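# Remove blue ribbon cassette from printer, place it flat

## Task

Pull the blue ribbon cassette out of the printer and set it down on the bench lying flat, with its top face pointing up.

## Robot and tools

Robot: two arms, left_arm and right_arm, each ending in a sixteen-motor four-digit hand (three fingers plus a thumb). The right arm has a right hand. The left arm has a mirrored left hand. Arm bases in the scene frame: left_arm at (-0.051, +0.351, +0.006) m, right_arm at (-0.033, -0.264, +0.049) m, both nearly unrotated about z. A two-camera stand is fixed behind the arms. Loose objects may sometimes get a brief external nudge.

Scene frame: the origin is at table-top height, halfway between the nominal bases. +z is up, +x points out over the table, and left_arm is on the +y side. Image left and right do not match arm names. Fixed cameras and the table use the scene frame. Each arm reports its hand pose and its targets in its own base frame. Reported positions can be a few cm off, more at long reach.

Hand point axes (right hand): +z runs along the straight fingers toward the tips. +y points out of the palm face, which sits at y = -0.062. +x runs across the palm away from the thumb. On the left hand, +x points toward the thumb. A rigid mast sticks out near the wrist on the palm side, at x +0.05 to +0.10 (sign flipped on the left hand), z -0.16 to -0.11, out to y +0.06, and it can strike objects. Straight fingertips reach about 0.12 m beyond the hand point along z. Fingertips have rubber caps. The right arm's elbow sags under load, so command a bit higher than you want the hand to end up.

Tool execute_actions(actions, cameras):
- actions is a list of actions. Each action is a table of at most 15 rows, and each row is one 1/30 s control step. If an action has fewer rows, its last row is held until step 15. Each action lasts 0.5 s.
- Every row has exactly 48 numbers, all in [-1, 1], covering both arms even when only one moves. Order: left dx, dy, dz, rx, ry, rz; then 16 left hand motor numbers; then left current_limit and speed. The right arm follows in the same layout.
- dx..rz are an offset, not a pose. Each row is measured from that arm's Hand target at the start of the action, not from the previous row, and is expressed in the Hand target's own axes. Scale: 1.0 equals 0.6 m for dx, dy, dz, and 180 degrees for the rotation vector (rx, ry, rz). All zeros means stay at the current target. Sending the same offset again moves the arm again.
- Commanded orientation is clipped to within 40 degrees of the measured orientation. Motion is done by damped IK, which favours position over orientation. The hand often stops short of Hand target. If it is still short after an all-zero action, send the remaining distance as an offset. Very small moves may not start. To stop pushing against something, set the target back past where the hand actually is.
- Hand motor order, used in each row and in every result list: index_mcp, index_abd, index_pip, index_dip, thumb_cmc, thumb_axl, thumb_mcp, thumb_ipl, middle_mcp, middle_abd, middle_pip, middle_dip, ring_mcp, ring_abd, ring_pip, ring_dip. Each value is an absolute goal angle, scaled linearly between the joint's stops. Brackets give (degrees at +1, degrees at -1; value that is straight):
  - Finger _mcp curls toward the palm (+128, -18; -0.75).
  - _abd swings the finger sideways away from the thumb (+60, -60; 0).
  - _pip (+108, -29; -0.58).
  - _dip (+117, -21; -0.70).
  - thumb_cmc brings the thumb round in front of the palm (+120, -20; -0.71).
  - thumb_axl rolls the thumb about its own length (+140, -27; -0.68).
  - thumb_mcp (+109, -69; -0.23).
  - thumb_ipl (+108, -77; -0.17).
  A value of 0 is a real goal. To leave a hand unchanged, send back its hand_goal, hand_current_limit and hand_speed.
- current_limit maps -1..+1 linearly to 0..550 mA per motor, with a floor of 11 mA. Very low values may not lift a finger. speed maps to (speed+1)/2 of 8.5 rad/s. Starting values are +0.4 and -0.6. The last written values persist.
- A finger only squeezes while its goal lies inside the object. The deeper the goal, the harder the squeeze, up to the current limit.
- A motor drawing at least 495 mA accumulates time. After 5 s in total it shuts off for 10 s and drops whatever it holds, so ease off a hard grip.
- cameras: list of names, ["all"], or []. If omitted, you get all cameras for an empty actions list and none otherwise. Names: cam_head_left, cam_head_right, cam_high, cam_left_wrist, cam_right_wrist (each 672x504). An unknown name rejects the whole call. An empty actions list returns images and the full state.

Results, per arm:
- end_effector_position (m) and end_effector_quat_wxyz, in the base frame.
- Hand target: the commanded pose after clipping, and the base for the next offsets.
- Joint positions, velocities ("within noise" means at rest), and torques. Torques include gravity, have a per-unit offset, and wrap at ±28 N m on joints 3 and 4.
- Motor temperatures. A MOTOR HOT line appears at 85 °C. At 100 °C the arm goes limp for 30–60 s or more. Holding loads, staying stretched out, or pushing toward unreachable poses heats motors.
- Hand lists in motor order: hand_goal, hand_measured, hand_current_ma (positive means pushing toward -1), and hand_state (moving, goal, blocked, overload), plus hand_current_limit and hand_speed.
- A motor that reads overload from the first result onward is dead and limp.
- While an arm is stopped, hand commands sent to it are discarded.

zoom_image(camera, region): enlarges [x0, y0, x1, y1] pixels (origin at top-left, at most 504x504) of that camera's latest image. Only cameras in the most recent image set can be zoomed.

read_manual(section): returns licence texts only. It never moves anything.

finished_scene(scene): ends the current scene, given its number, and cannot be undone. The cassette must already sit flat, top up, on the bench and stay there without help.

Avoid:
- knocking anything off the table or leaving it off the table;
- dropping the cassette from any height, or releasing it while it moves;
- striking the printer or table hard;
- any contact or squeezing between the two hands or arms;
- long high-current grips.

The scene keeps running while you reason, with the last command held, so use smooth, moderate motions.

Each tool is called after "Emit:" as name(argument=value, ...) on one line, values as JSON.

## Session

Emit:
execute_actions(actions=[])

Scene clock: 0.00 s.
left_arm: end_effector_position=(+0.0897, +0.1940, +0.0970) hand_goal=(-0.754, +0.000, -0.576, -0.696, -0.714, -0.678, -0.226, -0.168, -0.754, +0.000, -0.576, -0.696, -0.754, +0.000, -0.576, -0.696) hand_measured=(-0.754, +0.000, -0.576, -0.696, -0.714, -0.678, -0.226, -0.168, -0.754, +0.000, -0.576, -0.696, -0.754, +0.000, -0.576, -0.696) hand_current_ma=(+0, +0, +0, +0, +0, +0, +0, +0, +0, +0, +0, +0, +0, +0, +0, +0) hand_state=(goal, goal, goal, goal, goal, goal, goal, goal, goal, goal, goal, goal, goal, goal, goal, goal) hand_current_limit=0.40 hand_speed=-0.60 end_effector_quat_wxyz=(-0.078, +0.741, +0.661, -0.092) | right_arm: end_effector_position=(+0.0929, +0.2729, +0.2167) hand_goal=(-0.754, +0.000, -0.576, -0.696, -0.714, -0.678, -0.226, -0.168, -0.754, +0.000, -0.576, -0.696, -0.754, +0.000, -0.576, -0.696) hand_measured=(-0.754, +0.000, -0.576, -0.696, -0.714, -0.678, -0.226, -0.168, -0.754, +0.000, -0.576, -0.696, -0.754, +0.000, -0.576, -0.696) hand_current_ma=(+0, +0, +0, +0, +0, +0, +0, +0, +0, +0, +0, +0, +0, +0, +0, +0) hand_state=(goal, goal, goal, goal, goal, goal, goal, goal, goal, goal, goal, goal, goal, goal, goal, goal) hand_current_limit=0.40 hand_speed=-0.60 end_effector_quat_wxyz=(+0.085, +0.459, +0.841, +0.274)
Joint positions: left_arm=[1.322 0.855 0.588 -1.37 -0.233 1.429] | right_arm=[1.832 0.76 0.625 -1.125 0.5 1.181]
Joint velocities: within noise
Joint torques (N m): no reading
Motor temperatures (°C): left_arm=[32 35 47 29 31 28] | right_arm=[32 32 44 30 33 31]
Heat: left arm: hottest elbow 47 °C; right arm: hottest elbow 44 °C.
Hand target: left_arm +0.0916, +0.2017, +0.1054; -0.084, +0.740, +0.662, -0.083 | right_arm +0.0912, +0.2796, +0.2306; +0.074, +0.462, +0.837, +0.285

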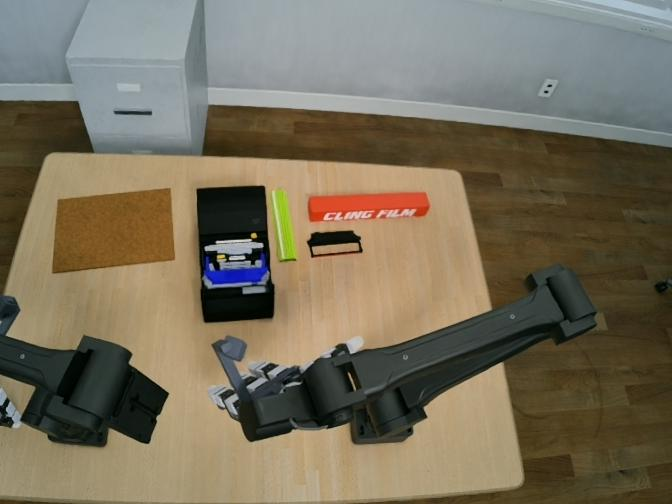

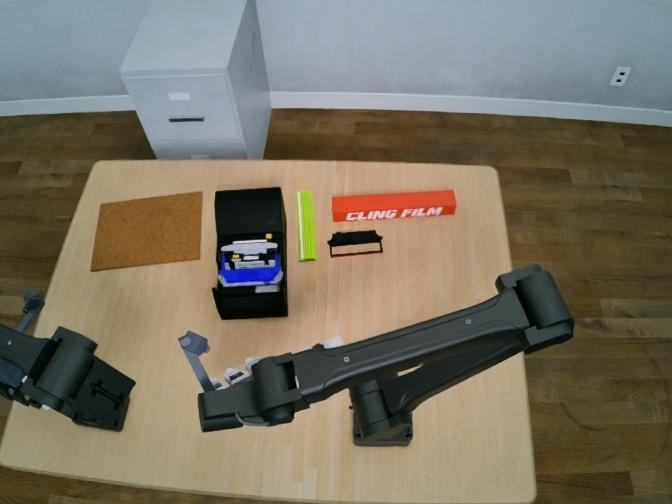

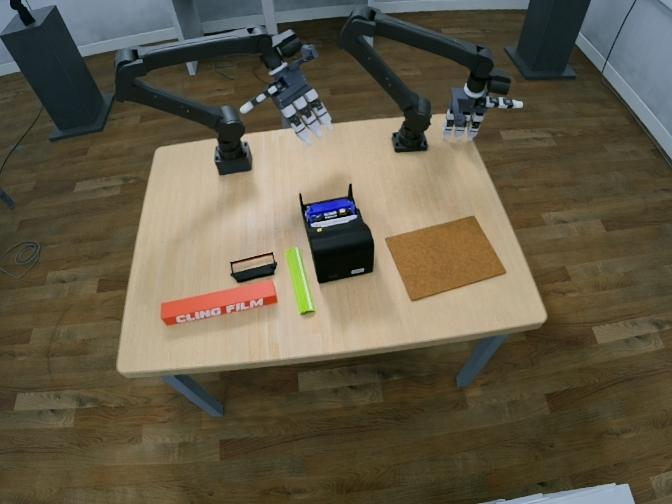

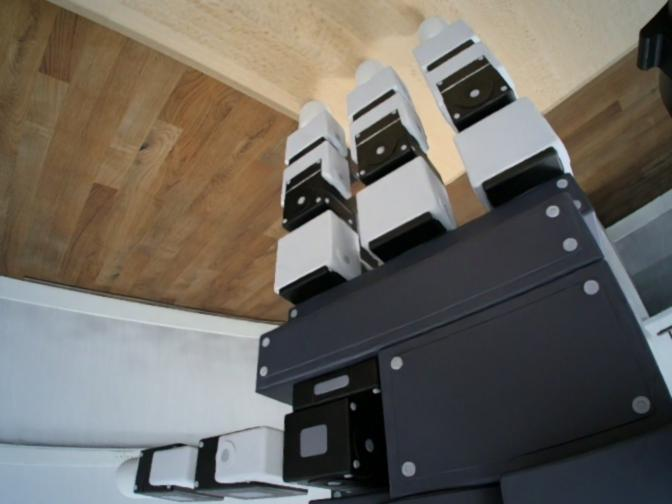

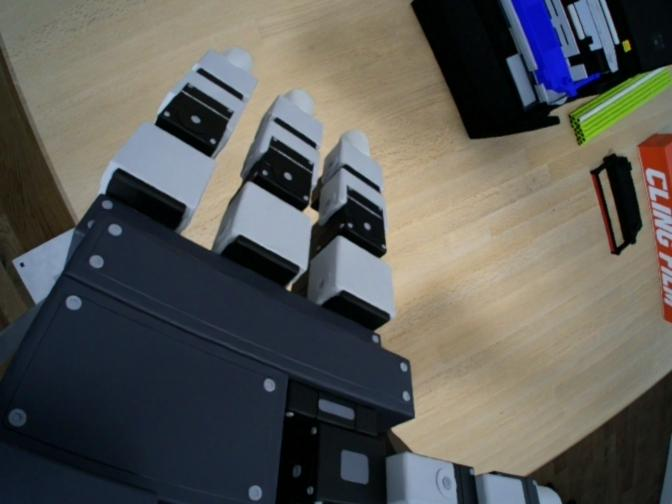

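Emit:
zoom_image(camera="cam_head_left", region=[180, 170, 320, 340])

Emit:
zoom_image(camera="cam_head_right", region=[200, 170, 320, 330])

Emit:
zoom_image(camera="cam_high", region=[270, 170, 380, 290])

Scaled by 2.965 from the camera's 672x504 image, which has a finer 960x720 frame.

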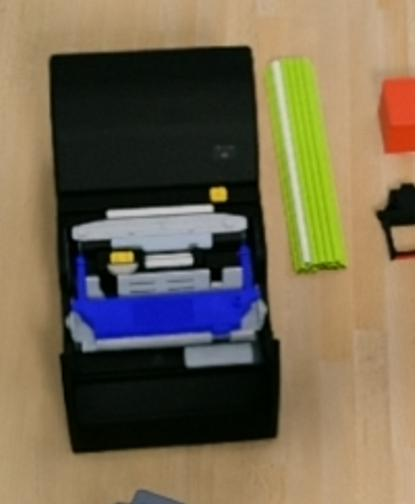

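Scaled by 3.150 from the camera's 672x504 image, which has a finer 960x720 frame.

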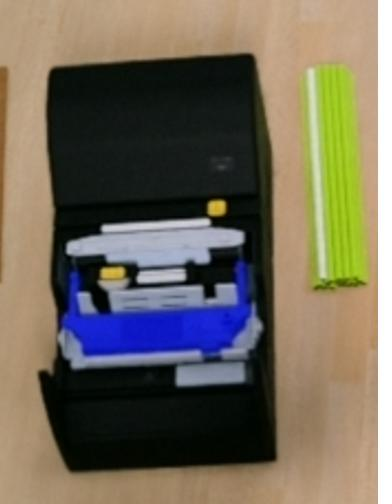

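Scaled by 4.200 from the camera's 672x504 image, which has a finer 960x720 frame.

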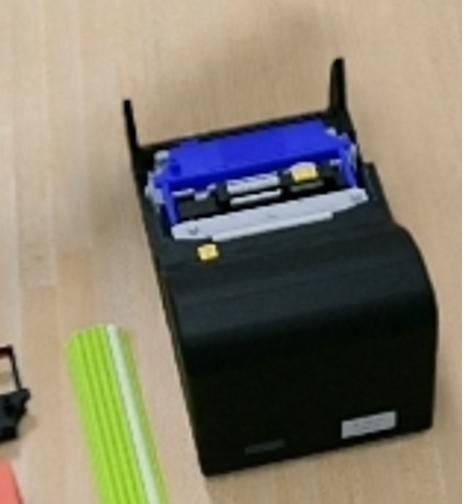

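Emit:
execute_actions(actions=[[[0,0,0,0,0,0,-0.754,0,-0.576,-0.696,-0.714,-0.678,-0.226,-0.168,-0.754,0,-0.576,-0.696,-0.754,0,-0.576,-0.696,0.4,-0.6,-0.0447,0.1185,-0.0303,0.0837,-0.0475,0.0822,-0.754,-0.6,-0.576,-0.696,-0.714,-0.678,-0.226,-0.168,-1,0,-1,-1,-0.754,0.6,-0.576,-0.696,0.4,-0.6]],[[0,0,0,0,0,0,-0.754,0,-0.576,-0.696,-0.714,-0.678,-0.226,-0.168,-0.754,0,-0.576,-0.696,-0.754,0,-0.576,-0.696,0.4,-0.6,-0.044,0.149,-0.0015,0.0837,-0.0475,0.0822,-0.754,-0.6,-0.576,-0.696,-0.714,-0.678,-0.226,-0.168,-1,0,-1,-1,-0.754,0.6,-0.576,-0.696,0.4,-0.6]],[[0,0,0,0,0,0,-0.754,0,-0.576,-0.696,-0.714,-0.678,-0.226,-0.168,-0.754,0,-0.576,-0.696,-0.754,0,-0.576,-0.696,0.4,-0.6,-0.0045,0.15,0,0,0,0,-0.754,-0.6,-0.576,-0.696,-0.714,-0.678,-0.226,-0.168,-1,0,-1,-1,-0.754,0.6,-0.576,-0.696,0.4,-0.6]]], cameras=["cam_high","cam_right_wrist"])

Scene clock: 76.60 s.
left_arm: end_effector_position=(+0.0897, +0.1940, +0.0970) hand_goal=(-0.754, +0.000, -0.576, -0.696, -0.714, -0.678, -0.226, -0.168, -0.754, +0.000, -0.576, -0.696, -0.754, +0.000, -0.576, -0.696) hand_measured=(-0.752, +0.000, -0.576, -0.696, -0.714, -0.678, -0.224, -0.168, -0.752, +0.000, -0.576, -0.696, -0.752, +0.000, -0.576, -0.696) hand_current_ma=(+4, +0, -2, +0, -1, +3, +9, +1, +4, +0, -2, +0, +4, +0, -2, +0) hand_state=(goal, goal, goal, goal, goal, goal, goal, goal, goal, goal, goal, goal, goal, goal, goal, goal) hand_current_limit=0.40 hand_speed=-0.60 end_effector_quat_wxyz=(-0.078, +0.741, +0.661, -0.092) | right_arm: end_effector_position=(+0.3225, +0.2658, +0.2847) hand_goal=(-0.754, -0.600, -0.576, -0.696, -0.714, -0.678, -0.226, -0.168, -1.000, +0.000, -1.000, -1.000, -0.754, +0.600, -0.576, -0.696) hand_measured=(-0.754, -0.594, -0.576, -0.696, -0.716, -0.678, -0.224, -0.168, -0.996, +0.000, -0.994, -0.996, -0.754, +0.592, -0.576, -0.696) hand_current_ma=(+0, +1, +0, +0, +0, +0, +0, +0, +0, +0, +0, +0, +0, -1, +0, +0) hand_state=(goal, goal, goal, goal, goal, goal, goal, goal, goal, goal, goal, goal, goal, goal, goal, goal) hand_current_limit=0.40 hand_speed=-0.60 end_effector_quat_wxyz=(+0.004, +0.702, +0.712, -0.017)
Joint positions: left_arm=[1.322 0.855 0.588 -1.37 -0.233 1.429] | right_arm=[0.884 1.336 1.384 -1.654 0.005 0.869]
Joint torques (N m): left_arm=[0.73 -2.84 9.98 0.39 -0.2 0.05] | right_arm=[1.67 -6.65 12.26 0.12 -0.1 -0.01]
Motor temperatures (°C): left_arm=[31 35 51 29 30 28] | right_arm=[32 31 50 30 34 31]
Heat: left arm: hottest elbow 51 °C; right arm: hottest elbow 50 °C.
Hand target: left_arm +0.0916, +0.2017, +0.1054; -0.084, +0.740, +0.662, -0.083 | right_arm +0.3317, +0.2776, +0.3033; +0.000, +0.696, +0.718, +0.000
Off the commanded pose: left_arm 0.012 m, 1 deg | right_arm 0.024 m, 2 deg.
Images, in order (width x height): cam_high 672x504, cam_right_wrist 672x504.

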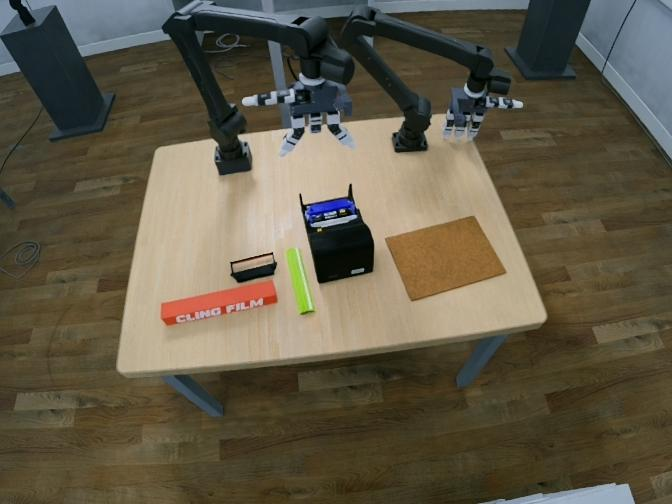

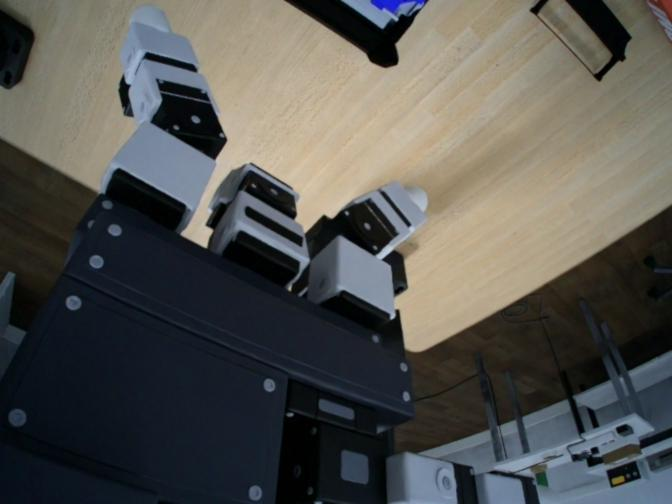

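Emit:
execute_actions(actions=[[[0,0,0,0,0,0,-0.754,0,-0.576,-0.696,-0.714,-0.678,-0.226,-0.168,-0.754,0,-0.576,-0.696,-0.754,0,-0.576,-0.696,0.4,-0.6,0.001,0.1,0.02,0,0,0,-0.754,-0.6,-0.576,-0.696,-0.714,-0.678,-0.226,-0.168,-1,0,-1,-1,-0.754,0.6,-0.576,-0.696,0.4,-0.6]],[[0,0,0,0,0,0,-0.754,0,-0.576,-0.696,-0.714,-0.678,-0.226,-0.168,-0.754,0,-0.576,-0.696,-0.754,0,-0.576,-0.696,0.4,-0.6,0.001,0.045,0.122,0,0,0,-0.754,-0.6,-0.576,-0.696,-0.714,-0.678,-0.226,-0.168,-1,0,-1,-1,-0.754,0.6,-0.576,-0.696,0.4,-0.6]]], cameras=["cam_high","cam_right_wrist","cam_head_right"])

Emit:
zoom_image(camera="cam_right_wrist", region=[100, 0, 440, 240])

Emit:
zoom_image(camera="cam_high", region=[270, 150, 380, 250])

Scene clock: 91.33 s.
left_arm: end_effector_position=(+0.0897, +0.1940, +0.0970) hand_goal=(-0.754, +0.000, -0.576, -0.696, -0.714, -0.678, -0.226, -0.168, -0.754, +0.000, -0.576, -0.696, -0.754, +0.000, -0.576, -0.696) hand_measured=(-0.752, +0.000, -0.576, -0.696, -0.714, -0.678, -0.224, -0.168, -0.752, +0.000, -0.576, -0.696, -0.752, +0.000, -0.576, -0.696) hand_current_ma=(+4, +0, -2, +0, -1, +3, +9, +1, +4, +0, -2, +0, +4, +0, -2, +0) hand_state=(goal, goal, goal, goal, goal, goal, goal, goal, goal, goal, goal, goal, goal, goal, goal, goal) hand_current_limit=0.40 hand_speed=-0.60 end_effector_quat_wxyz=(-0.078, +0.741, +0.661, -0.092) | right_arm: end_effector_position=(+0.4130, +0.2793, +0.2157) hand_goal=(-0.754, -0.600, -0.576, -0.696, -0.714, -0.678, -0.226, -0.168, -1.000, +0.000, -1.000, -1.000, -0.754, +0.600, -0.576, -0.696) hand_measured=(-0.754, -0.594, -0.576, -0.696, -0.716, -0.678, -0.224, -0.168, -0.996, +0.000, -0.994, -0.996, -0.754, +0.592, -0.576, -0.696) hand_current_ma=(+0, +0, +0, +0, +0, +0, +0, +0, +0, +0, +0, +0, +0, -1, +0, +0) hand_state=(goal, goal, goal, goal, goal, goal, goal, goal, goal, goal, goal, goal, goal, goal, goal, goal) hand_current_limit=0.40 hand_speed=-0.60 end_effector_quat_wxyz=(+0.001, +0.700, +0.714, -0.007)
Joint positions: left_arm=[1.322 0.855 0.588 -1.37 -0.233 1.429] | right_arm=[0.744 1.516 1.389 -1.457 0.003 0.723]
Joint torques (N m): left_arm=[0.67 -2.9 9.96 0.34 -0.19 0.04] | right_arm=[1.38 -10.4 8.59 0.84 -0.09 -0.02]
Heat: left arm: hottest elbow 52 °C; right arm: hottest elbow 53 °C.
Hand target: left_arm +0.0916, +0.2017, +0.1054; -0.084, +0.740, +0.662, -0.083 | right_arm +0.4186, +0.2814, +0.2179; +0.000, +0.696, +0.718, +0.000
Off the commanded pose: left_arm 0.012 m, 1 deg | right_arm 0.006 m, 1 deg.
Images, in order (width x height): cam_head_right 672x504, cam_high 672x504, cam_right_wrist 672x504.

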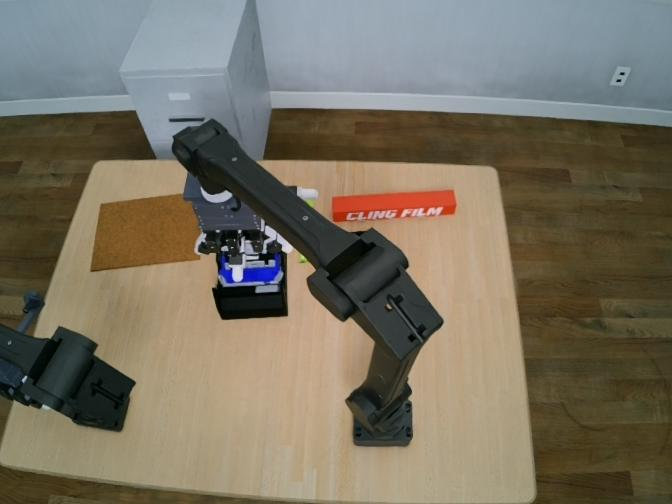

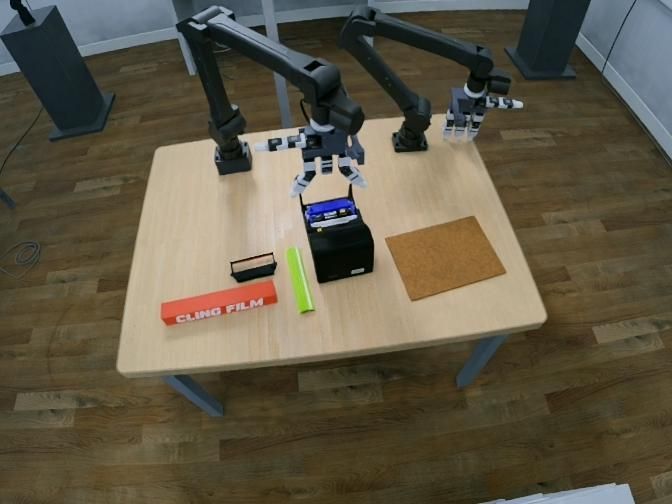

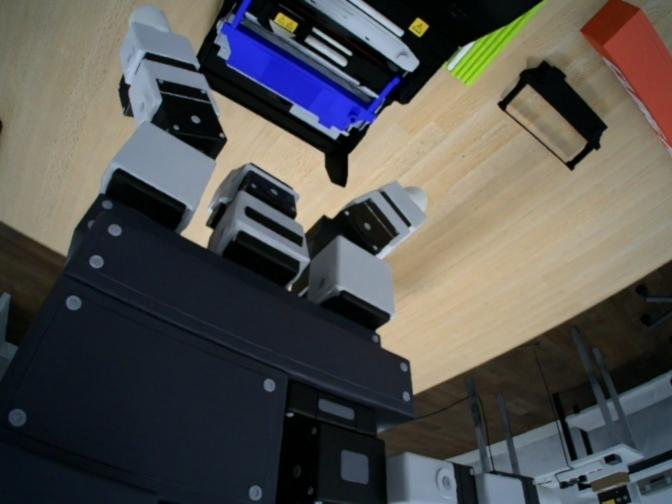

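Scaled by 1.482 from the camera's 672x504 image, which has a finer 960x720 frame.

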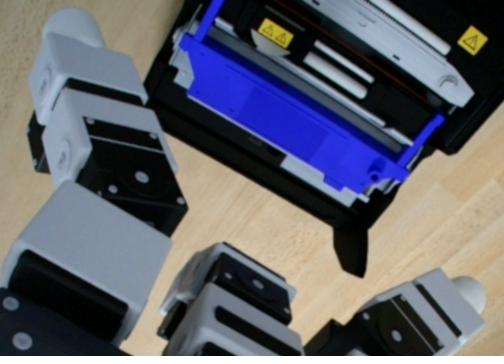

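Scaled by 4.582 from the camera's 672x504 image, which has a finer 960x720 frame.

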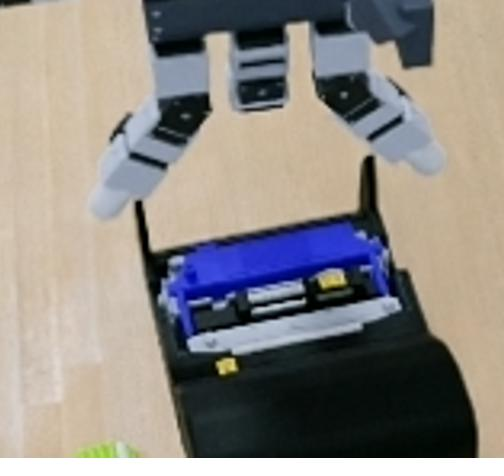

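Emit:
zoom_image(camera="cam_right_wrist", region=[200, 0, 430, 170])

Scaled by 2.191 from the camera's 672x504 image, which has a finer 960x720 frame.

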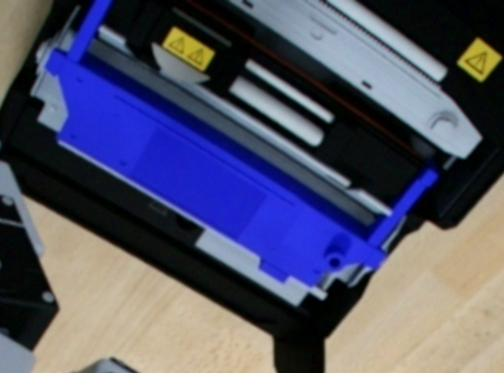

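Emit:
execute_actions(actions=[[[0,0,0,0,0,0,-0.754,0,-0.576,-0.696,-0.714,-0.678,-0.226,-0.168,-0.754,0,-0.576,-0.696,-0.754,0,-0.576,-0.696,0.4,-0.6,0.001,-0.003,0.08,0,0,-0.004,-0.754,-0.6,-0.576,-0.696,-0.714,-0.678,-0.226,-0.168,-1,0,-1,-1,-0.754,0.6,-0.576,-0.696,0.4,-0.6]],[[0,0,0,0,0,0,-0.754,0,-0.576,-0.696,-0.714,-0.678,-0.226,-0.168,-0.754,0,-0.576,-0.696,-0.754,0,-0.576,-0.696,0.4,-0.6,0,0,0.035,0,0,0,-0.754,-0.6,-0.576,-0.696,-0.714,-0.678,-0.226,-0.168,-1,0,-1,-1,-0.754,0.6,-0.576,-0.696,0.4,-0.6]]], cameras=["cam_high","cam_right_wrist","cam_head_right"])

Emit:
zoom_image(camera="cam_right_wrist", region=[100, 0, 440, 240])

Emit:
zoom_image(camera="cam_high", region=[280, 170, 370, 250])

Scene clock: 152.53 s.
left_arm: end_effector_position=(+0.0897, +0.1940, +0.0970) hand_goal=(-0.754, +0.000, -0.576, -0.696, -0.714, -0.678, -0.226, -0.168, -0.754, +0.000, -0.576, -0.696, -0.754, +0.000, -0.576, -0.696) hand_measured=(-0.752, +0.000, -0.576, -0.696, -0.714, -0.678, -0.224, -0.168, -0.752, +0.000, -0.576, -0.696, -0.752, +0.000, -0.576, -0.696) hand_current_ma=(+4, +0, -2, +0, -1, +3, +9, +1, +4, +0, -2, +0, +4, +0, -2, +0) hand_state=(goal, goal, goal, goal, goal, goal, goal, goal, goal, goal, goal, goal, goal, goal, goal, goal) hand_current_limit=0.40 hand_speed=-0.60 end_effector_quat_wxyz=(-0.078, +0.741, +0.661, -0.092) | right_arm: end_effector_position=(+0.4132, +0.2804, +0.1545) hand_goal=(-0.754, -0.600, -0.576, -0.696, -0.714, -0.678, -0.226, -0.168, -1.000, +0.000, -1.000, -1.000, -0.754, +0.600, -0.576, -0.696) hand_measured=(-0.754, -0.594, -0.576, -0.696, -0.716, -0.678, -0.224, -0.168, -0.996, +0.000, -0.994, -0.996, -0.754, +0.592, -0.576, -0.696) hand_current_ma=(+0, +0, +0, +0, +0, +0, +0, +0, +0, +0, +0, +0, +0, -1, +0, +0) hand_state=(goal, goal, goal, goal, goal, goal, goal, goal, goal, goal, goal, goal, goal, goal, goal, goal) hand_current_limit=0.40 hand_speed=-0.60 end_effector_quat_wxyz=(+0.001, +0.696, +0.718, +0.002)
Joint positions: left_arm=[1.322 0.855 0.588 -1.37 -0.233 1.429] | right_arm=[0.744 1.539 1.249 -1.277 0.002 0.712]
Joint torques (N m): left_arm=[0.56 -2.84 10 0.35 -0.17 0.05] | right_arm=[1.55 -9.7 7.86 0.9 -0.09 -0.04]
Heat: left arm: hottest elbow 52 °C; right arm: hottest elbow 50 °C.
Hand target: left_arm +0.0916, +0.2017, +0.1054; -0.084, +0.740, +0.662, -0.083 | right_arm +0.4167, +0.2821, +0.1489; +0.000, +0.692, +0.722, +0.000
Off the commanded pose: left_arm 0.012 m, 1 deg | right_arm 0.007 m, 1 deg.
Images, in order (width x height): cam_head_right 672x504, cam_high 672x504, cam_right_wrist 672x504.

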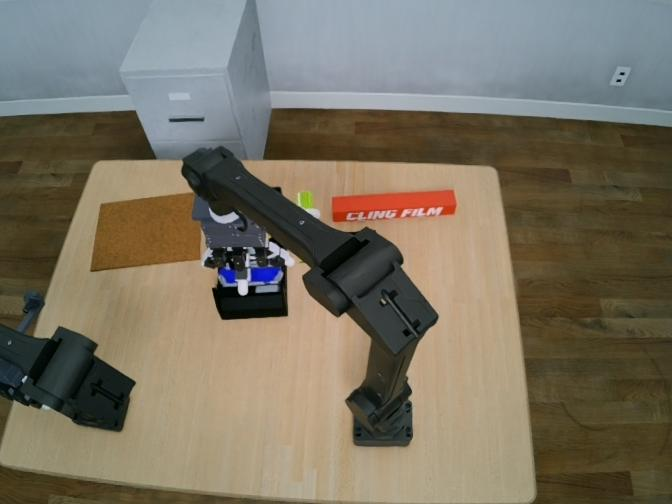

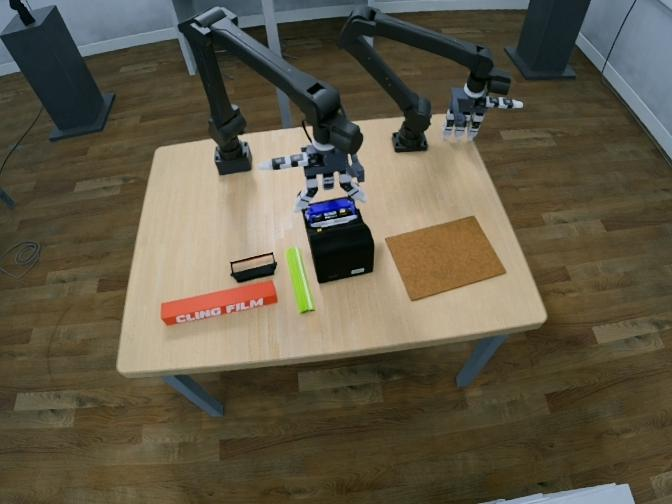

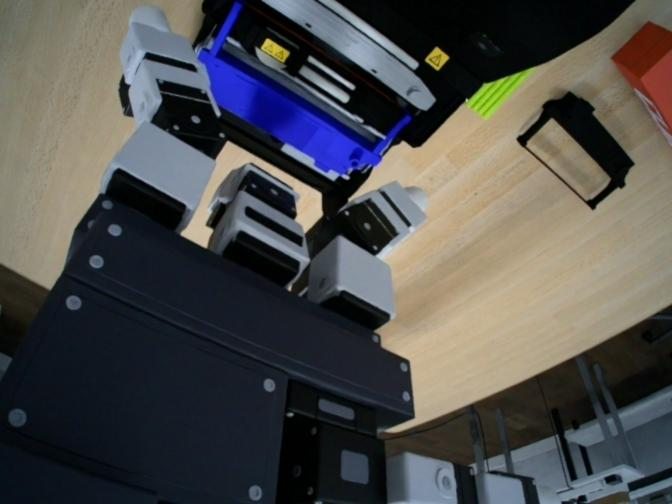

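Scaled by 1.482 from the camera's 672x504 image, which has a finer 960x720 frame.

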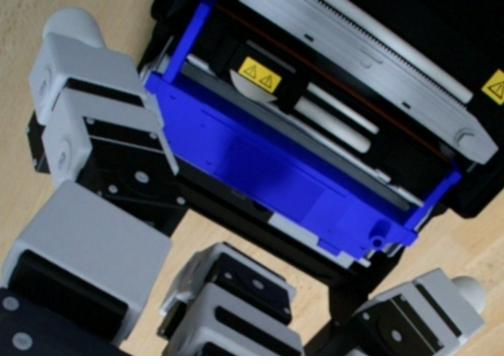

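Scaled by 5.600 from the camera's 672x504 image, which has a finer 960x720 frame.

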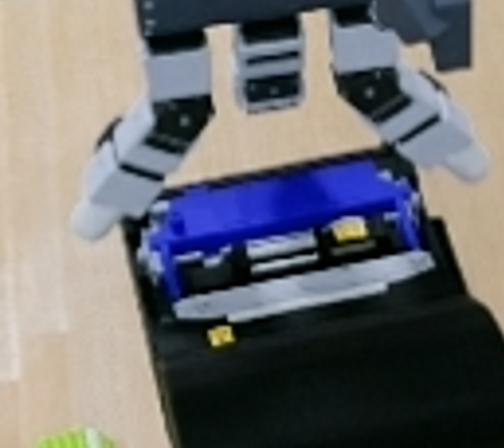

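Emit:
execute_actions(actions=[[[0,0,0,0,0,0,-0.754,0,-0.576,-0.696,-0.714,-0.678,-0.226,-0.168,-0.754,0,-0.576,-0.696,-0.754,0,-0.576,-0.696,0.4,-0.6,0.0017,0,0.028,0,0,0,-0.754,-0.6,-0.576,-0.696,-0.714,-0.678,-0.226,-0.168,-1,0,-1,-1,-0.754,0.6,-0.576,-0.696,0.2,-0.6]],[[0,0,0,0,0,0,-0.754,0,-0.576,-0.696,-0.714,-0.678,-0.226,-0.168,-0.754,0,-0.576,-0.696,-0.754,0,-0.576,-0.696,0.4,-0.6,0,0,0,0,0,0,-0.754,-0.3,-0.576,-0.696,-0.714,-0.678,-0.226,-0.168,-1,0,-1,-1,-0.754,0.3,-0.576,-0.696,0.2,-0.8]],[[0,0,0,0,0,0,-0.754,0,-0.576,-0.696,-0.714,-0.678,-0.226,-0.168,-0.754,0,-0.576,-0.696,-0.754,0,-0.576,-0.696,0.4,-0.6,0,0,0,0,0,0,-0.754,-0.2,-0.576,-0.696,-0.714,-0.678,-0.226,-0.168,-1,0,-1,-1,-0.754,0.2,-0.576,-0.696,0.2,-0.8]]], cameras=["cam_high","cam_right_wrist"])

Emit:
zoom_image(camera="cam_right_wrist", region=[100, 0, 440, 240])

Emit:
zoom_image(camera="cam_high", region=[280, 170, 370, 250])

Scene clock: 189.70 s.
left_arm: end_effector_position=(+0.0897, +0.1940, +0.0970) hand_goal=(-0.754, +0.000, -0.576, -0.696, -0.714, -0.678, -0.226, -0.168, -0.754, +0.000, -0.576, -0.696, -0.754, +0.000, -0.576, -0.696) hand_measured=(-0.752, +0.000, -0.576, -0.696, -0.714, -0.678, -0.224, -0.168, -0.752, +0.000, -0.576, -0.696, -0.752, +0.000, -0.576, -0.696) hand_current_ma=(+4, +0, -2, +0, -1, +3, +9, +1, +4, +0, -2, +0, +4, +0, -2, +0) hand_state=(goal, goal, goal, goal, goal, goal, goal, goal, goal, goal, goal, goal, goal, goal, goal, goal) hand_current_limit=0.40 hand_speed=-0.60 end_effector_quat_wxyz=(-0.078, +0.741, +0.661, -0.092) | right_arm: end_effector_position=(+0.4140, +0.2807, +0.1374) hand_goal=(-0.754, -0.200, -0.576, -0.696, -0.714, -0.678, -0.226, -0.168, -1.000, +0.000, -1.000, -1.000, -0.754, +0.200, -0.576, -0.696) hand_measured=(-0.756, -0.368, -0.578, -0.696, -0.716, -0.678, -0.224, -0.168, -0.996, +0.000, -0.994, -0.996, -0.754, +0.338, -0.576, -0.696) hand_current_ma=(+0, -310, +0, +0, +0, +0, +0, +0, +0, +0, +0, +0, +0, +209, +0, +0) hand_state=(goal, blocked, goal, goal, goal, goal, goal, goal, goal, goal, goal, goal, goal, blocked, goal, goal) hand_current_limit=0.20 hand_speed=-0.80 end_effector_quat_wxyz=(+0.002, +0.696, +0.718, +0.001)
Joint positions: left_arm=[1.322 0.855 0.588 -1.37 -0.233 1.429] | right_arm=[0.744 1.556 1.22 -1.233 0.004 0.712]
Joint torques (N m): left_arm=[0.73 -2.61 9.96 0.39 -0.19 0.05] | right_arm=[1.67 -9.58 7.73 0.88 -0.14 -0.02]
Heat: left arm: hottest elbow 53 °C; right arm: hottest elbow 50 °C.
Hand target: left_arm +0.0916, +0.2017, +0.1054; -0.084, +0.740, +0.662, -0.083 | right_arm +0.4167, +0.2831, +0.1320; +0.000, +0.692, +0.722, +0.000
Off the commanded pose: left_arm 0.012 m, 1 deg | right_arm 0.006 m, 1 deg.
Images, in order (width x height): cam_high 672x504, cam_right_wrist 672x504.

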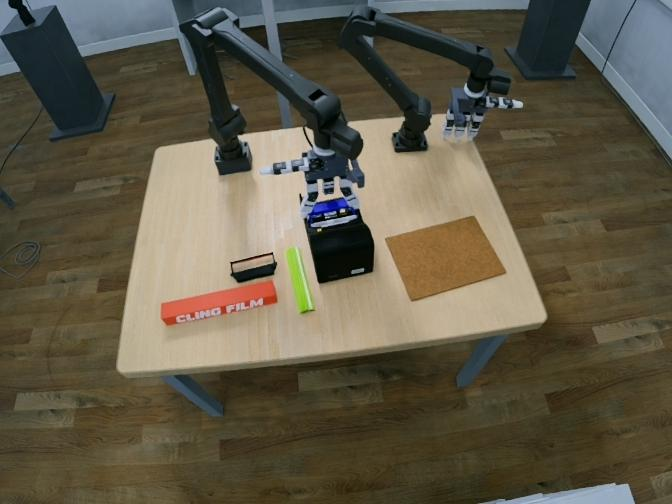

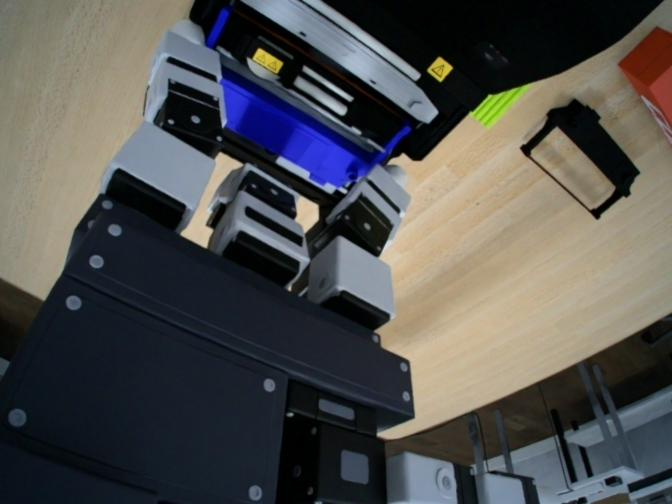

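Scaled by 1.482 from the camera's 672x504 image, which has a finer 960x720 frame.

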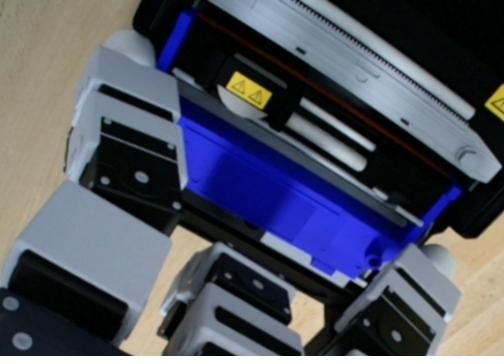

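Scaled by 5.600 from the camera's 672x504 image, which has a finer 960x720 frame.

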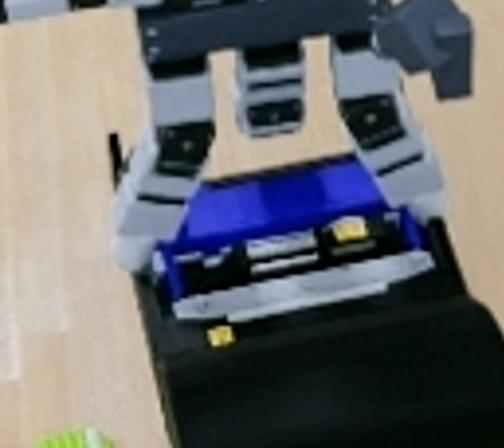

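Emit:
execute_actions(actions=[[[0,0,0,0,0,0,-0.754,0,-0.576,-0.696,-0.714,-0.678,-0.226,-0.168,-0.754,0,-0.576,-0.696,-0.754,0,-0.576,-0.696,0.4,-0.6,0,0,-0.004,0,0,0,-0.754,-0.17,-0.576,-0.696,-0.714,-0.678,-0.226,-0.168,-1,0,-1,-1,-0.754,0.13,-0.576,-0.696,0.2,-0.8]],[[0,0,0,0,0,0,-0.754,0,-0.576,-0.696,-0.714,-0.678,-0.226,-0.168,-0.754,0,-0.576,-0.696,-0.754,0,-0.576,-0.696,0.4,-0.6,0,0,-0.022,0,0,0,-0.754,-0.17,-0.576,-0.696,-0.714,-0.678,-0.226,-0.168,-1,0,-1,-1,-0.754,0.13,-0.576,-0.696,0.2,-0.8]],[[0,0,0,0,0,0,-0.754,0,-0.576,-0.696,-0.714,-0.678,-0.226,-0.168,-0.754,0,-0.576,-0.696,-0.754,0,-0.576,-0.696,0.4,-0.6,0,0,-0.022,0,0,0,-0.754,-0.17,-0.576,-0.696,-0.714,-0.678,-0.226,-0.168,-1,0,-1,-1,-0.754,0.13,-0.576,-0.696,0.2,-0.8]],[[0,0,0,0,0,0,-0.754,0,-0.576,-0.696,-0.714,-0.678,-0.226,-0.168,-0.754,0,-0.576,-0.696,-0.754,0,-0.576,-0.696,0.4,-0.6,0,0,-0.022,0,0,0,-0.754,-0.17,-0.576,-0.696,-0.714,-0.678,-0.226,-0.168,-1,0,-1,-1,-0.754,0.13,-0.576,-0.696,0.2,-0.8]]], cameras=["cam_high","cam_right_wrist"])

Emit:
zoom_image(camera="cam_high", region=[280, 170, 370, 250])

Scene clock: 210.93 s.
left_arm: end_effector_position=(+0.0897, +0.1940, +0.0970) hand_goal=(-0.754, +0.000, -0.576, -0.696, -0.714, -0.678, -0.226, -0.168, -0.754, +0.000, -0.576, -0.696, -0.754, +0.000, -0.576, -0.696) hand_measured=(-0.752, +0.000, -0.576, -0.696, -0.714, -0.678, -0.224, -0.168, -0.752, +0.000, -0.576, -0.696, -0.752, +0.000, -0.576, -0.696) hand_current_ma=(+4, +0, -2, +0, -1, +3, +9, +1, +4, +0, -2, +0, +4, +0, -2, +0) hand_state=(goal, goal, goal, goal, goal, goal, goal, goal, goal, goal, goal, goal, goal, goal, goal, goal) hand_current_limit=0.40 hand_speed=-0.60 end_effector_quat_wxyz=(-0.078, +0.741, +0.661, -0.092) | right_arm: end_effector_position=(+0.4097, +0.2772, +0.1465) hand_goal=(-0.754, -0.170, -0.576, -0.696, -0.714, -0.678, -0.226, -0.168, -1.000, +0.000, -1.000, -1.000, -0.754, +0.130, -0.576, -0.696) hand_measured=(-0.736, -0.348, -0.566, -0.694, -0.716, -0.678, -0.224, -0.168, -0.996, +0.000, -0.994, -0.996, -0.728, +0.334, -0.558, -0.688) hand_current_ma=(+6, -330, +1, +0, +0, +0, +0, +0, +0, +0, +0, +0, +11, +330, +4, +1) hand_state=(goal, blocked, goal, goal, goal, goal, goal, goal, goal, goal, goal, goal, blocked, blocked, goal, goal) hand_current_limit=0.20 hand_speed=-0.80 end_effector_quat_wxyz=(+0.000, +0.696, +0.718, -0.017)
Joint positions: left_arm=[1.322 0.855 0.588 -1.37 -0.233 1.429] | right_arm=[0.744 1.556 1.251 -1.3 0.001 0.712]
Joint torques (N m): left_arm=[0.67 -2.78 10 0.39 -0.17 0.04] | right_arm=[1.67 -12.75 11.12 -0.8 -0.05 -0.02]
Heat: left arm: hottest elbow 53 °C; right arm: hottest elbow 49 °C.
Hand target: left_arm +0.0916, +0.2017, +0.1054; -0.084, +0.740, +0.662, -0.083 | right_arm +0.4167, +0.2831, +0.1740; +0.000, +0.692, +0.722, +0.000
Off the commanded pose: left_arm 0.012 m, 1 deg | right_arm 0.029 m, 2 deg.
Images, in order (width x height): cam_high 672x504, cam_right_wrist 672x504.

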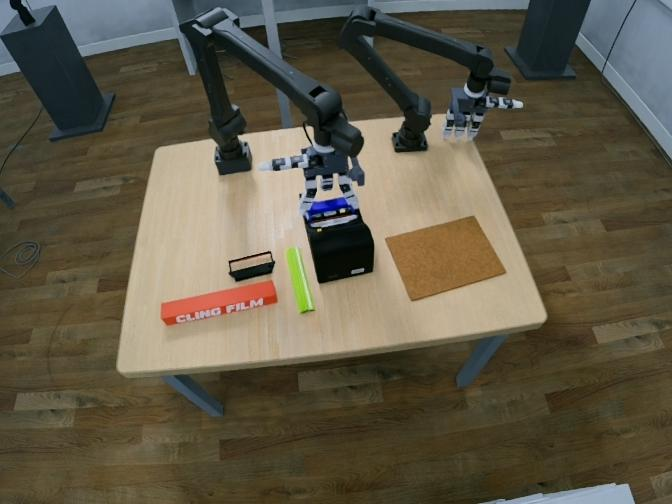

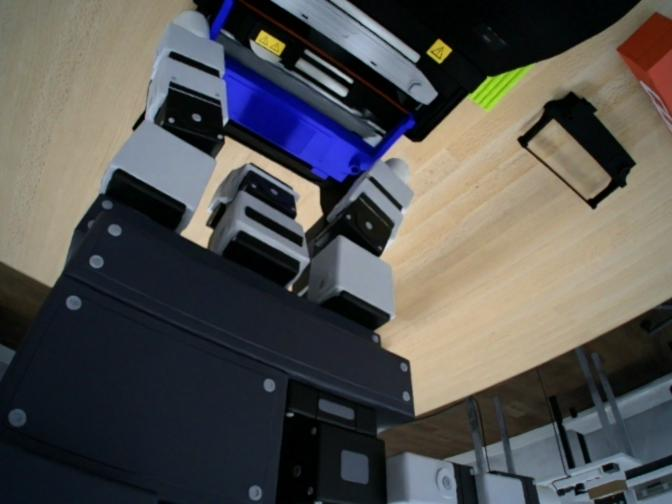

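Scaled by 5.600 from the camera's 672x504 image, which has a finer 960x720 frame.

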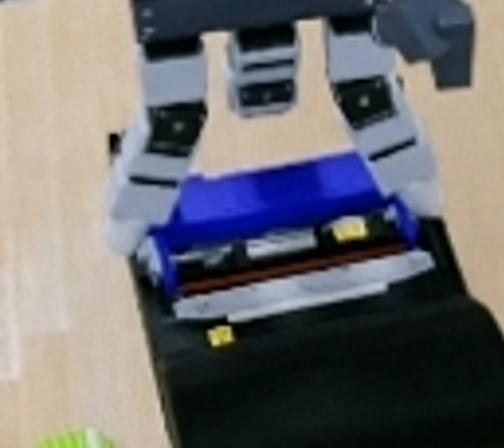

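Emit:
execute_actions(actions=[[[0,0,0,0,0,0,-0.754,0,-0.576,-0.696,-0.714,-0.678,-0.226,-0.168,-0.754,0,-0.576,-0.696,-0.754,0,-0.576,-0.696,0.4,-0.6,0,0,-0.025,0,0,0,-0.754,-0.17,-0.576,-0.696,-0.714,-0.678,-0.226,-0.168,-1,0,-1,-1,-0.754,0.13,-0.576,-0.696,0.2,-0.8]],[[0,0,0,0,0,0,-0.754,0,-0.576,-0.696,-0.714,-0.678,-0.226,-0.168,-0.754,0,-0.576,-0.696,-0.754,0,-0.576,-0.696,0.4,-0.6,0,0,-0.025,0,0,0,-0.754,-0.17,-0.576,-0.696,-0.714,-0.678,-0.226,-0.168,-1,0,-1,-1,-0.754,0.13,-0.576,-0.696,0.2,-0.8]],[[0,0,0,0,0,0,-0.754,0,-0.576,-0.696,-0.714,-0.678,-0.226,-0.168,-0.754,0,-0.576,-0.696,-0.754,0,-0.576,-0.696,0.4,-0.6,0,0,-0.05,0,0,0,-0.754,-0.17,-0.576,-0.696,-0.714,-0.678,-0.226,-0.168,-1,0,-1,-1,-0.754,0.13,-0.576,-0.696,0.2,-0.8]],[[0,0,0,0,0,0,-0.754,0,-0.576,-0.696,-0.714,-0.678,-0.226,-0.168,-0.754,0,-0.576,-0.696,-0.754,0,-0.576,-0.696,0.4,-0.6,0,0,-0.06,0,0,0,-0.754,-0.17,-0.576,-0.696,-0.714,-0.678,-0.226,-0.168,-1,0,-1,-1,-0.754,0.13,-0.576,-0.696,0.2,-0.8]]], cameras=["cam_high","cam_right_wrist"])

Scene clock: 229.97 s.
left_arm: end_effector_position=(+0.0897, +0.1940, +0.0970) hand_goal=(-0.754, +0.000, -0.576, -0.696, -0.714, -0.678, -0.226, -0.168, -0.754, +0.000, -0.576, -0.696, -0.754, +0.000, -0.576, -0.696) hand_measured=(-0.752, +0.000, -0.576, -0.696, -0.714, -0.678, -0.224, -0.168, -0.752, +0.000, -0.576, -0.696, -0.752, +0.000, -0.576, -0.696) hand_current_ma=(+4, +0, -2, +0, -1, +3, +9, +1, +4, +0, -2, +0, +4, +0, -2, +0) hand_state=(goal, goal, goal, goal, goal, goal, goal, goal, goal, goal, goal, goal, goal, goal, goal, goal) hand_current_limit=0.40 hand_speed=-0.60 end_effector_quat_wxyz=(-0.078, +0.741, +0.661, -0.092) | right_arm: end_effector_position=(+0.4068, +0.2743, +0.2400) hand_goal=(-0.754, -0.170, -0.576, -0.696, -0.714, -0.678, -0.226, -0.168, -1.000, +0.000, -1.000, -1.000, -0.754, +0.130, -0.576, -0.696) hand_measured=(-0.754, -0.348, -0.574, -0.694, -0.716, -0.678, -0.224, -0.168, -0.996, +0.000, -0.994, -0.996, -0.746, +0.334, -0.570, -0.692) hand_current_ma=(+0, -330, +0, +0, +0, +0, +0, +0, +0, +0, +0, +0, +1, +330, +1, +0) hand_state=(goal, blocked, goal, goal, goal, goal, goal, goal, goal, goal, goal, goal, goal, blocked, goal, goal) hand_current_limit=0.20 hand_speed=-0.80 end_effector_quat_wxyz=(+0.000, +0.696, +0.718, -0.031)
Joint positions: left_arm=[1.322 0.855 0.588 -1.37 -0.233 1.429] | right_arm=[0.744 1.518 1.459 -1.574 0.003 0.712]
Joint torques (N m): left_arm=[0.97 -3.02 9.99 0.35 -0.18 0.03] | right_arm=[1.67 -11.75 12.27 0.03 -0.07 -0.02]
Heat: left arm: hottest elbow 53 °C; right arm: hottest elbow 51 °C.
Hand target: left_arm +0.0916, +0.2017, +0.1054; -0.084, +0.740, +0.662, -0.083 | right_arm +0.4167, +0.2830, +0.2702; +0.000, +0.692, +0.722, +0.000
Off the commanded pose: left_arm 0.012 m, 1 deg | right_arm 0.033 m, 4 deg.
Images, in order (width x height): cam_high 672x504, cam_right_wrist 672x504.

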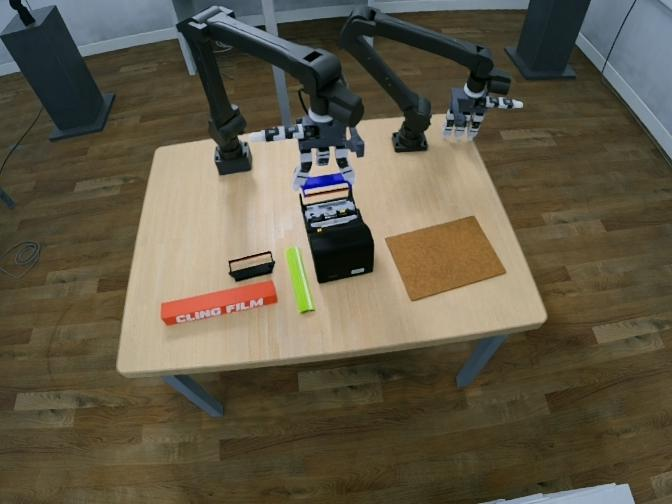

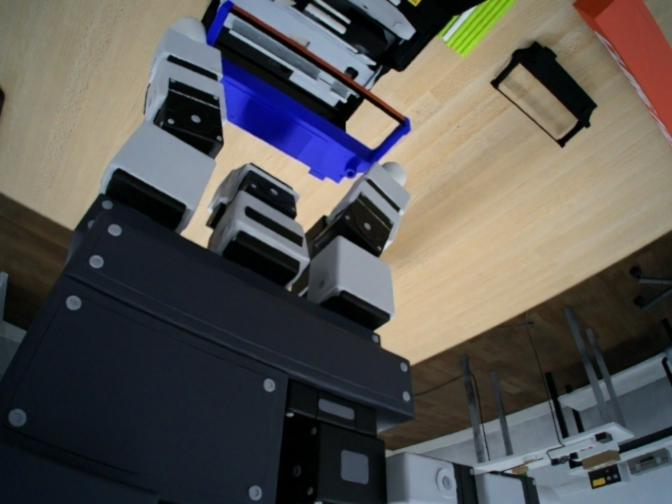

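Emit:
execute_actions(actions=[[[0,0,0,0,0,0,-0.754,0,-0.576,-0.696,-0.714,-0.678,-0.226,-0.168,-0.754,0,-0.576,-0.696,-0.754,0,-0.576,-0.696,0.4,-0.6,-0.0046,-0.0886,-0.01,0,0,0,-0.754,-0.17,-0.576,-0.696,-0.714,-0.678,-0.226,-0.168,-1,0,-1,-1,-0.754,0.13,-0.576,-0.696,0.2,-0.8]],[[0,0,0,0,0,0,-0.754,0,-0.576,-0.696,-0.714,-0.678,-0.226,-0.168,-0.754,0,-0.576,-0.696,-0.754,0,-0.576,-0.696,0.4,-0.6,-0.0046,-0.0886,0,0,0,0,-0.754,-0.17,-0.576,-0.696,-0.714,-0.678,-0.226,-0.168,-1,0,-1,-1,-0.754,0.13,-0.576,-0.696,0.2,-0.8]],[[0,0,0,0,0,0,-0.754,0,-0.576,-0.696,-0.714,-0.678,-0.226,-0.168,-0.754,0,-0.576,-0.696,-0.754,0,-0.576,-0.696,0.4,-0.6,-0.0046,-0.0886,0.04,0,0,0,-0.754,-0.17,-0.576,-0.696,-0.714,-0.678,-0.226,-0.168,-1,0,-1,-1,-0.754,0.13,-0.576,-0.696,0.2,-0.8]],[[0,0,0,0,0,0,-0.754,0,-0.576,-0.696,-0.714,-0.678,-0.226,-0.168,-0.754,0,-0.576,-0.696,-0.754,0,-0.576,-0.696,0.4,-0.6,-0.0046,-0.0886,0.08,0,0,0,-0.754,-0.17,-0.576,-0.696,-0.714,-0.678,-0.226,-0.168,-1,0,-1,-1,-0.754,0.13,-0.576,-0.696,0.2,-0.8]],[[0,0,0,0,0,0,-0.754,0,-0.576,-0.696,-0.714,-0.678,-0.226,-0.168,-0.754,0,-0.576,-0.696,-0.754,0,-0.576,-0.696,0.4,-0.6,0,0,0.1,0,0,0,-0.754,-0.17,-0.576,-0.696,-0.714,-0.678,-0.226,-0.168,-1,0,-1,-1,-0.754,0.13,-0.576,-0.696,0.2,-0.8]],[[0,0,0,0,0,0,-0.754,0,-0.576,-0.696,-0.714,-0.678,-0.226,-0.168,-0.754,0,-0.576,-0.696,-0.754,0,-0.576,-0.696,0.4,-0.6,0,0,0.08,0,0,0,-0.754,-0.17,-0.576,-0.696,-0.714,-0.678,-0.226,-0.168,-1,0,-1,-1,-0.754,0.13,-0.576,-0.696,0.2,-0.8]]], cameras=["cam_high","cam_right_wrist","cam_head_left"])

Emit:
zoom_image(camera="cam_high", region=[280, 120, 370, 200])

Scene clock: 265.37 s.
left_arm: end_effector_position=(+0.0897, +0.1940, +0.0970) hand_goal=(-0.754, +0.000, -0.576, -0.696, -0.714, -0.678, -0.226, -0.168, -0.754, +0.000, -0.576, -0.696, -0.754, +0.000, -0.576, -0.696) hand_measured=(-0.752, +0.000, -0.576, -0.696, -0.714, -0.678, -0.224, -0.168, -0.752, +0.000, -0.576, -0.696, -0.752, +0.000, -0.576, -0.696) hand_current_ma=(+4, +0, -2, +0, -1, +3, +9, +1, +4, +0, -2, +0, +4, +0, -2, +0) hand_state=(goal, goal, goal, goal, goal, goal, goal, goal, goal, goal, goal, goal, goal, goal, goal, goal) hand_current_limit=0.40 hand_speed=-0.60 end_effector_quat_wxyz=(-0.078, +0.741, +0.661, -0.092) | right_arm: end_effector_position=(+0.2051, +0.2580, +0.0952) hand_goal=(-0.754, -0.170, -0.576, -0.696, -0.714, -0.678, -0.226, -0.168, -1.000, +0.000, -1.000, -1.000, -0.754, +0.130, -0.576, -0.696) hand_measured=(-0.754, -0.348, -0.574, -0.694, -0.714, -0.678, -0.222, -0.168, -0.994, +0.000, -0.994, -0.996, -0.750, +0.334, -0.572, -0.692) hand_current_ma=(+0, -330, +0, +0, +0, +0, +0, +0, +1, +0, +0, +0, +0, +330, +0, +0) hand_state=(goal, blocked, goal, goal, goal, goal, goal, goal, goal, goal, goal, goal, goal, blocked, goal, goal) hand_current_limit=0.20 hand_speed=-0.80 end_effector_quat_wxyz=(+0.000, +0.690, +0.724, -0.005)
Joint positions: left_arm=[1.322 0.855 0.588 -1.37 -0.233 1.429] | right_arm=[1.163 1.231 0.779 -1.127 -0.004 1.115]
Joint torques (N m): left_arm=[0.79 -2.78 9.95 0.35 -0.17 0.04] | right_arm=[2.78 -4.42 7.77 0.83 0.11 0.27]
Heat: left arm: hottest elbow 53 °C; right arm: hottest elbow 51 °C.
Hand target: left_arm +0.0916, +0.2017, +0.1054; -0.084, +0.740, +0.662, -0.083 | right_arm +0.2047, +0.2630, +0.0961; +0.000, +0.692, +0.722, +0.000
Off the commanded pose: left_arm 0.012 m, 1 deg | right_arm 0.005 m, 1 deg.
Images, in order (width x height): cam_head_left 672x504, cam_high 672x504, cam_right_wrist 672x504.

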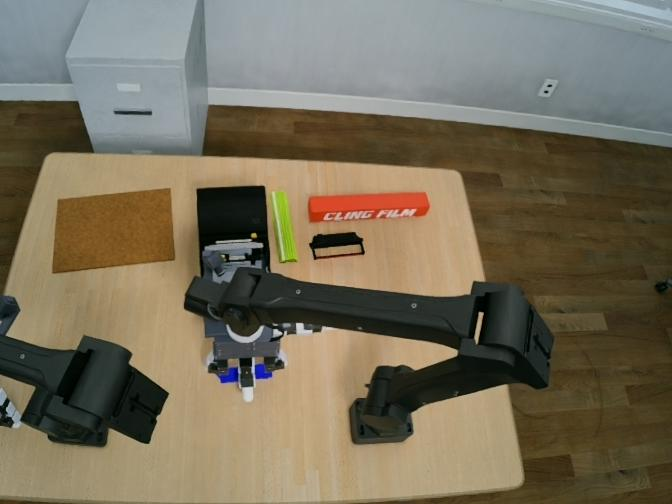

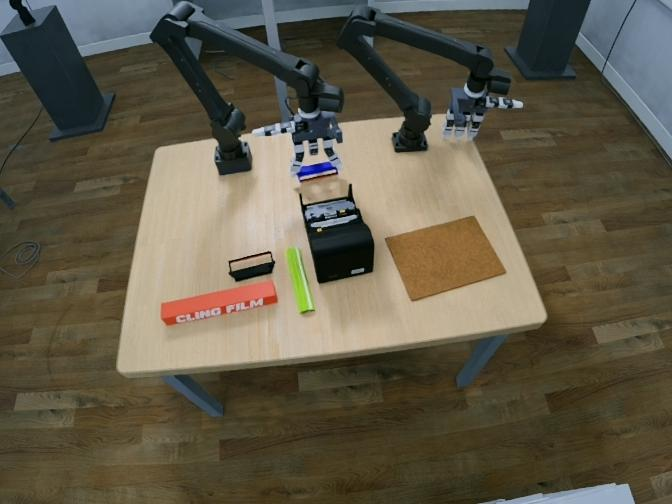

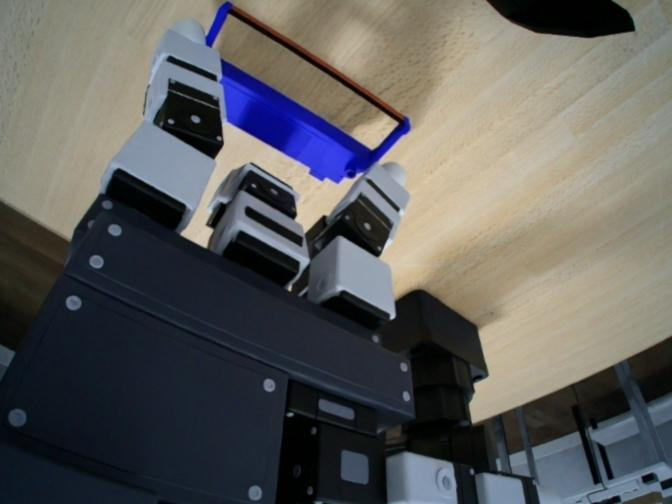

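Scaled by 5.600 from the camera's 672x504 image, which has a finer 960x720 frame.

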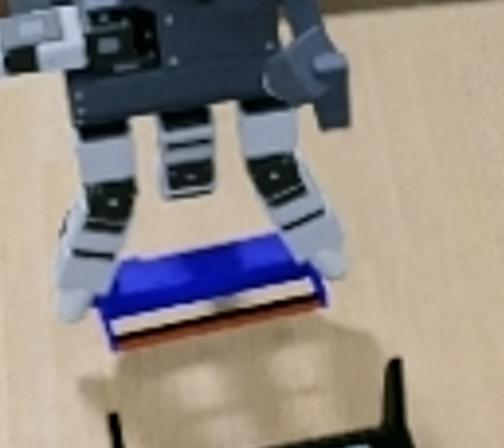

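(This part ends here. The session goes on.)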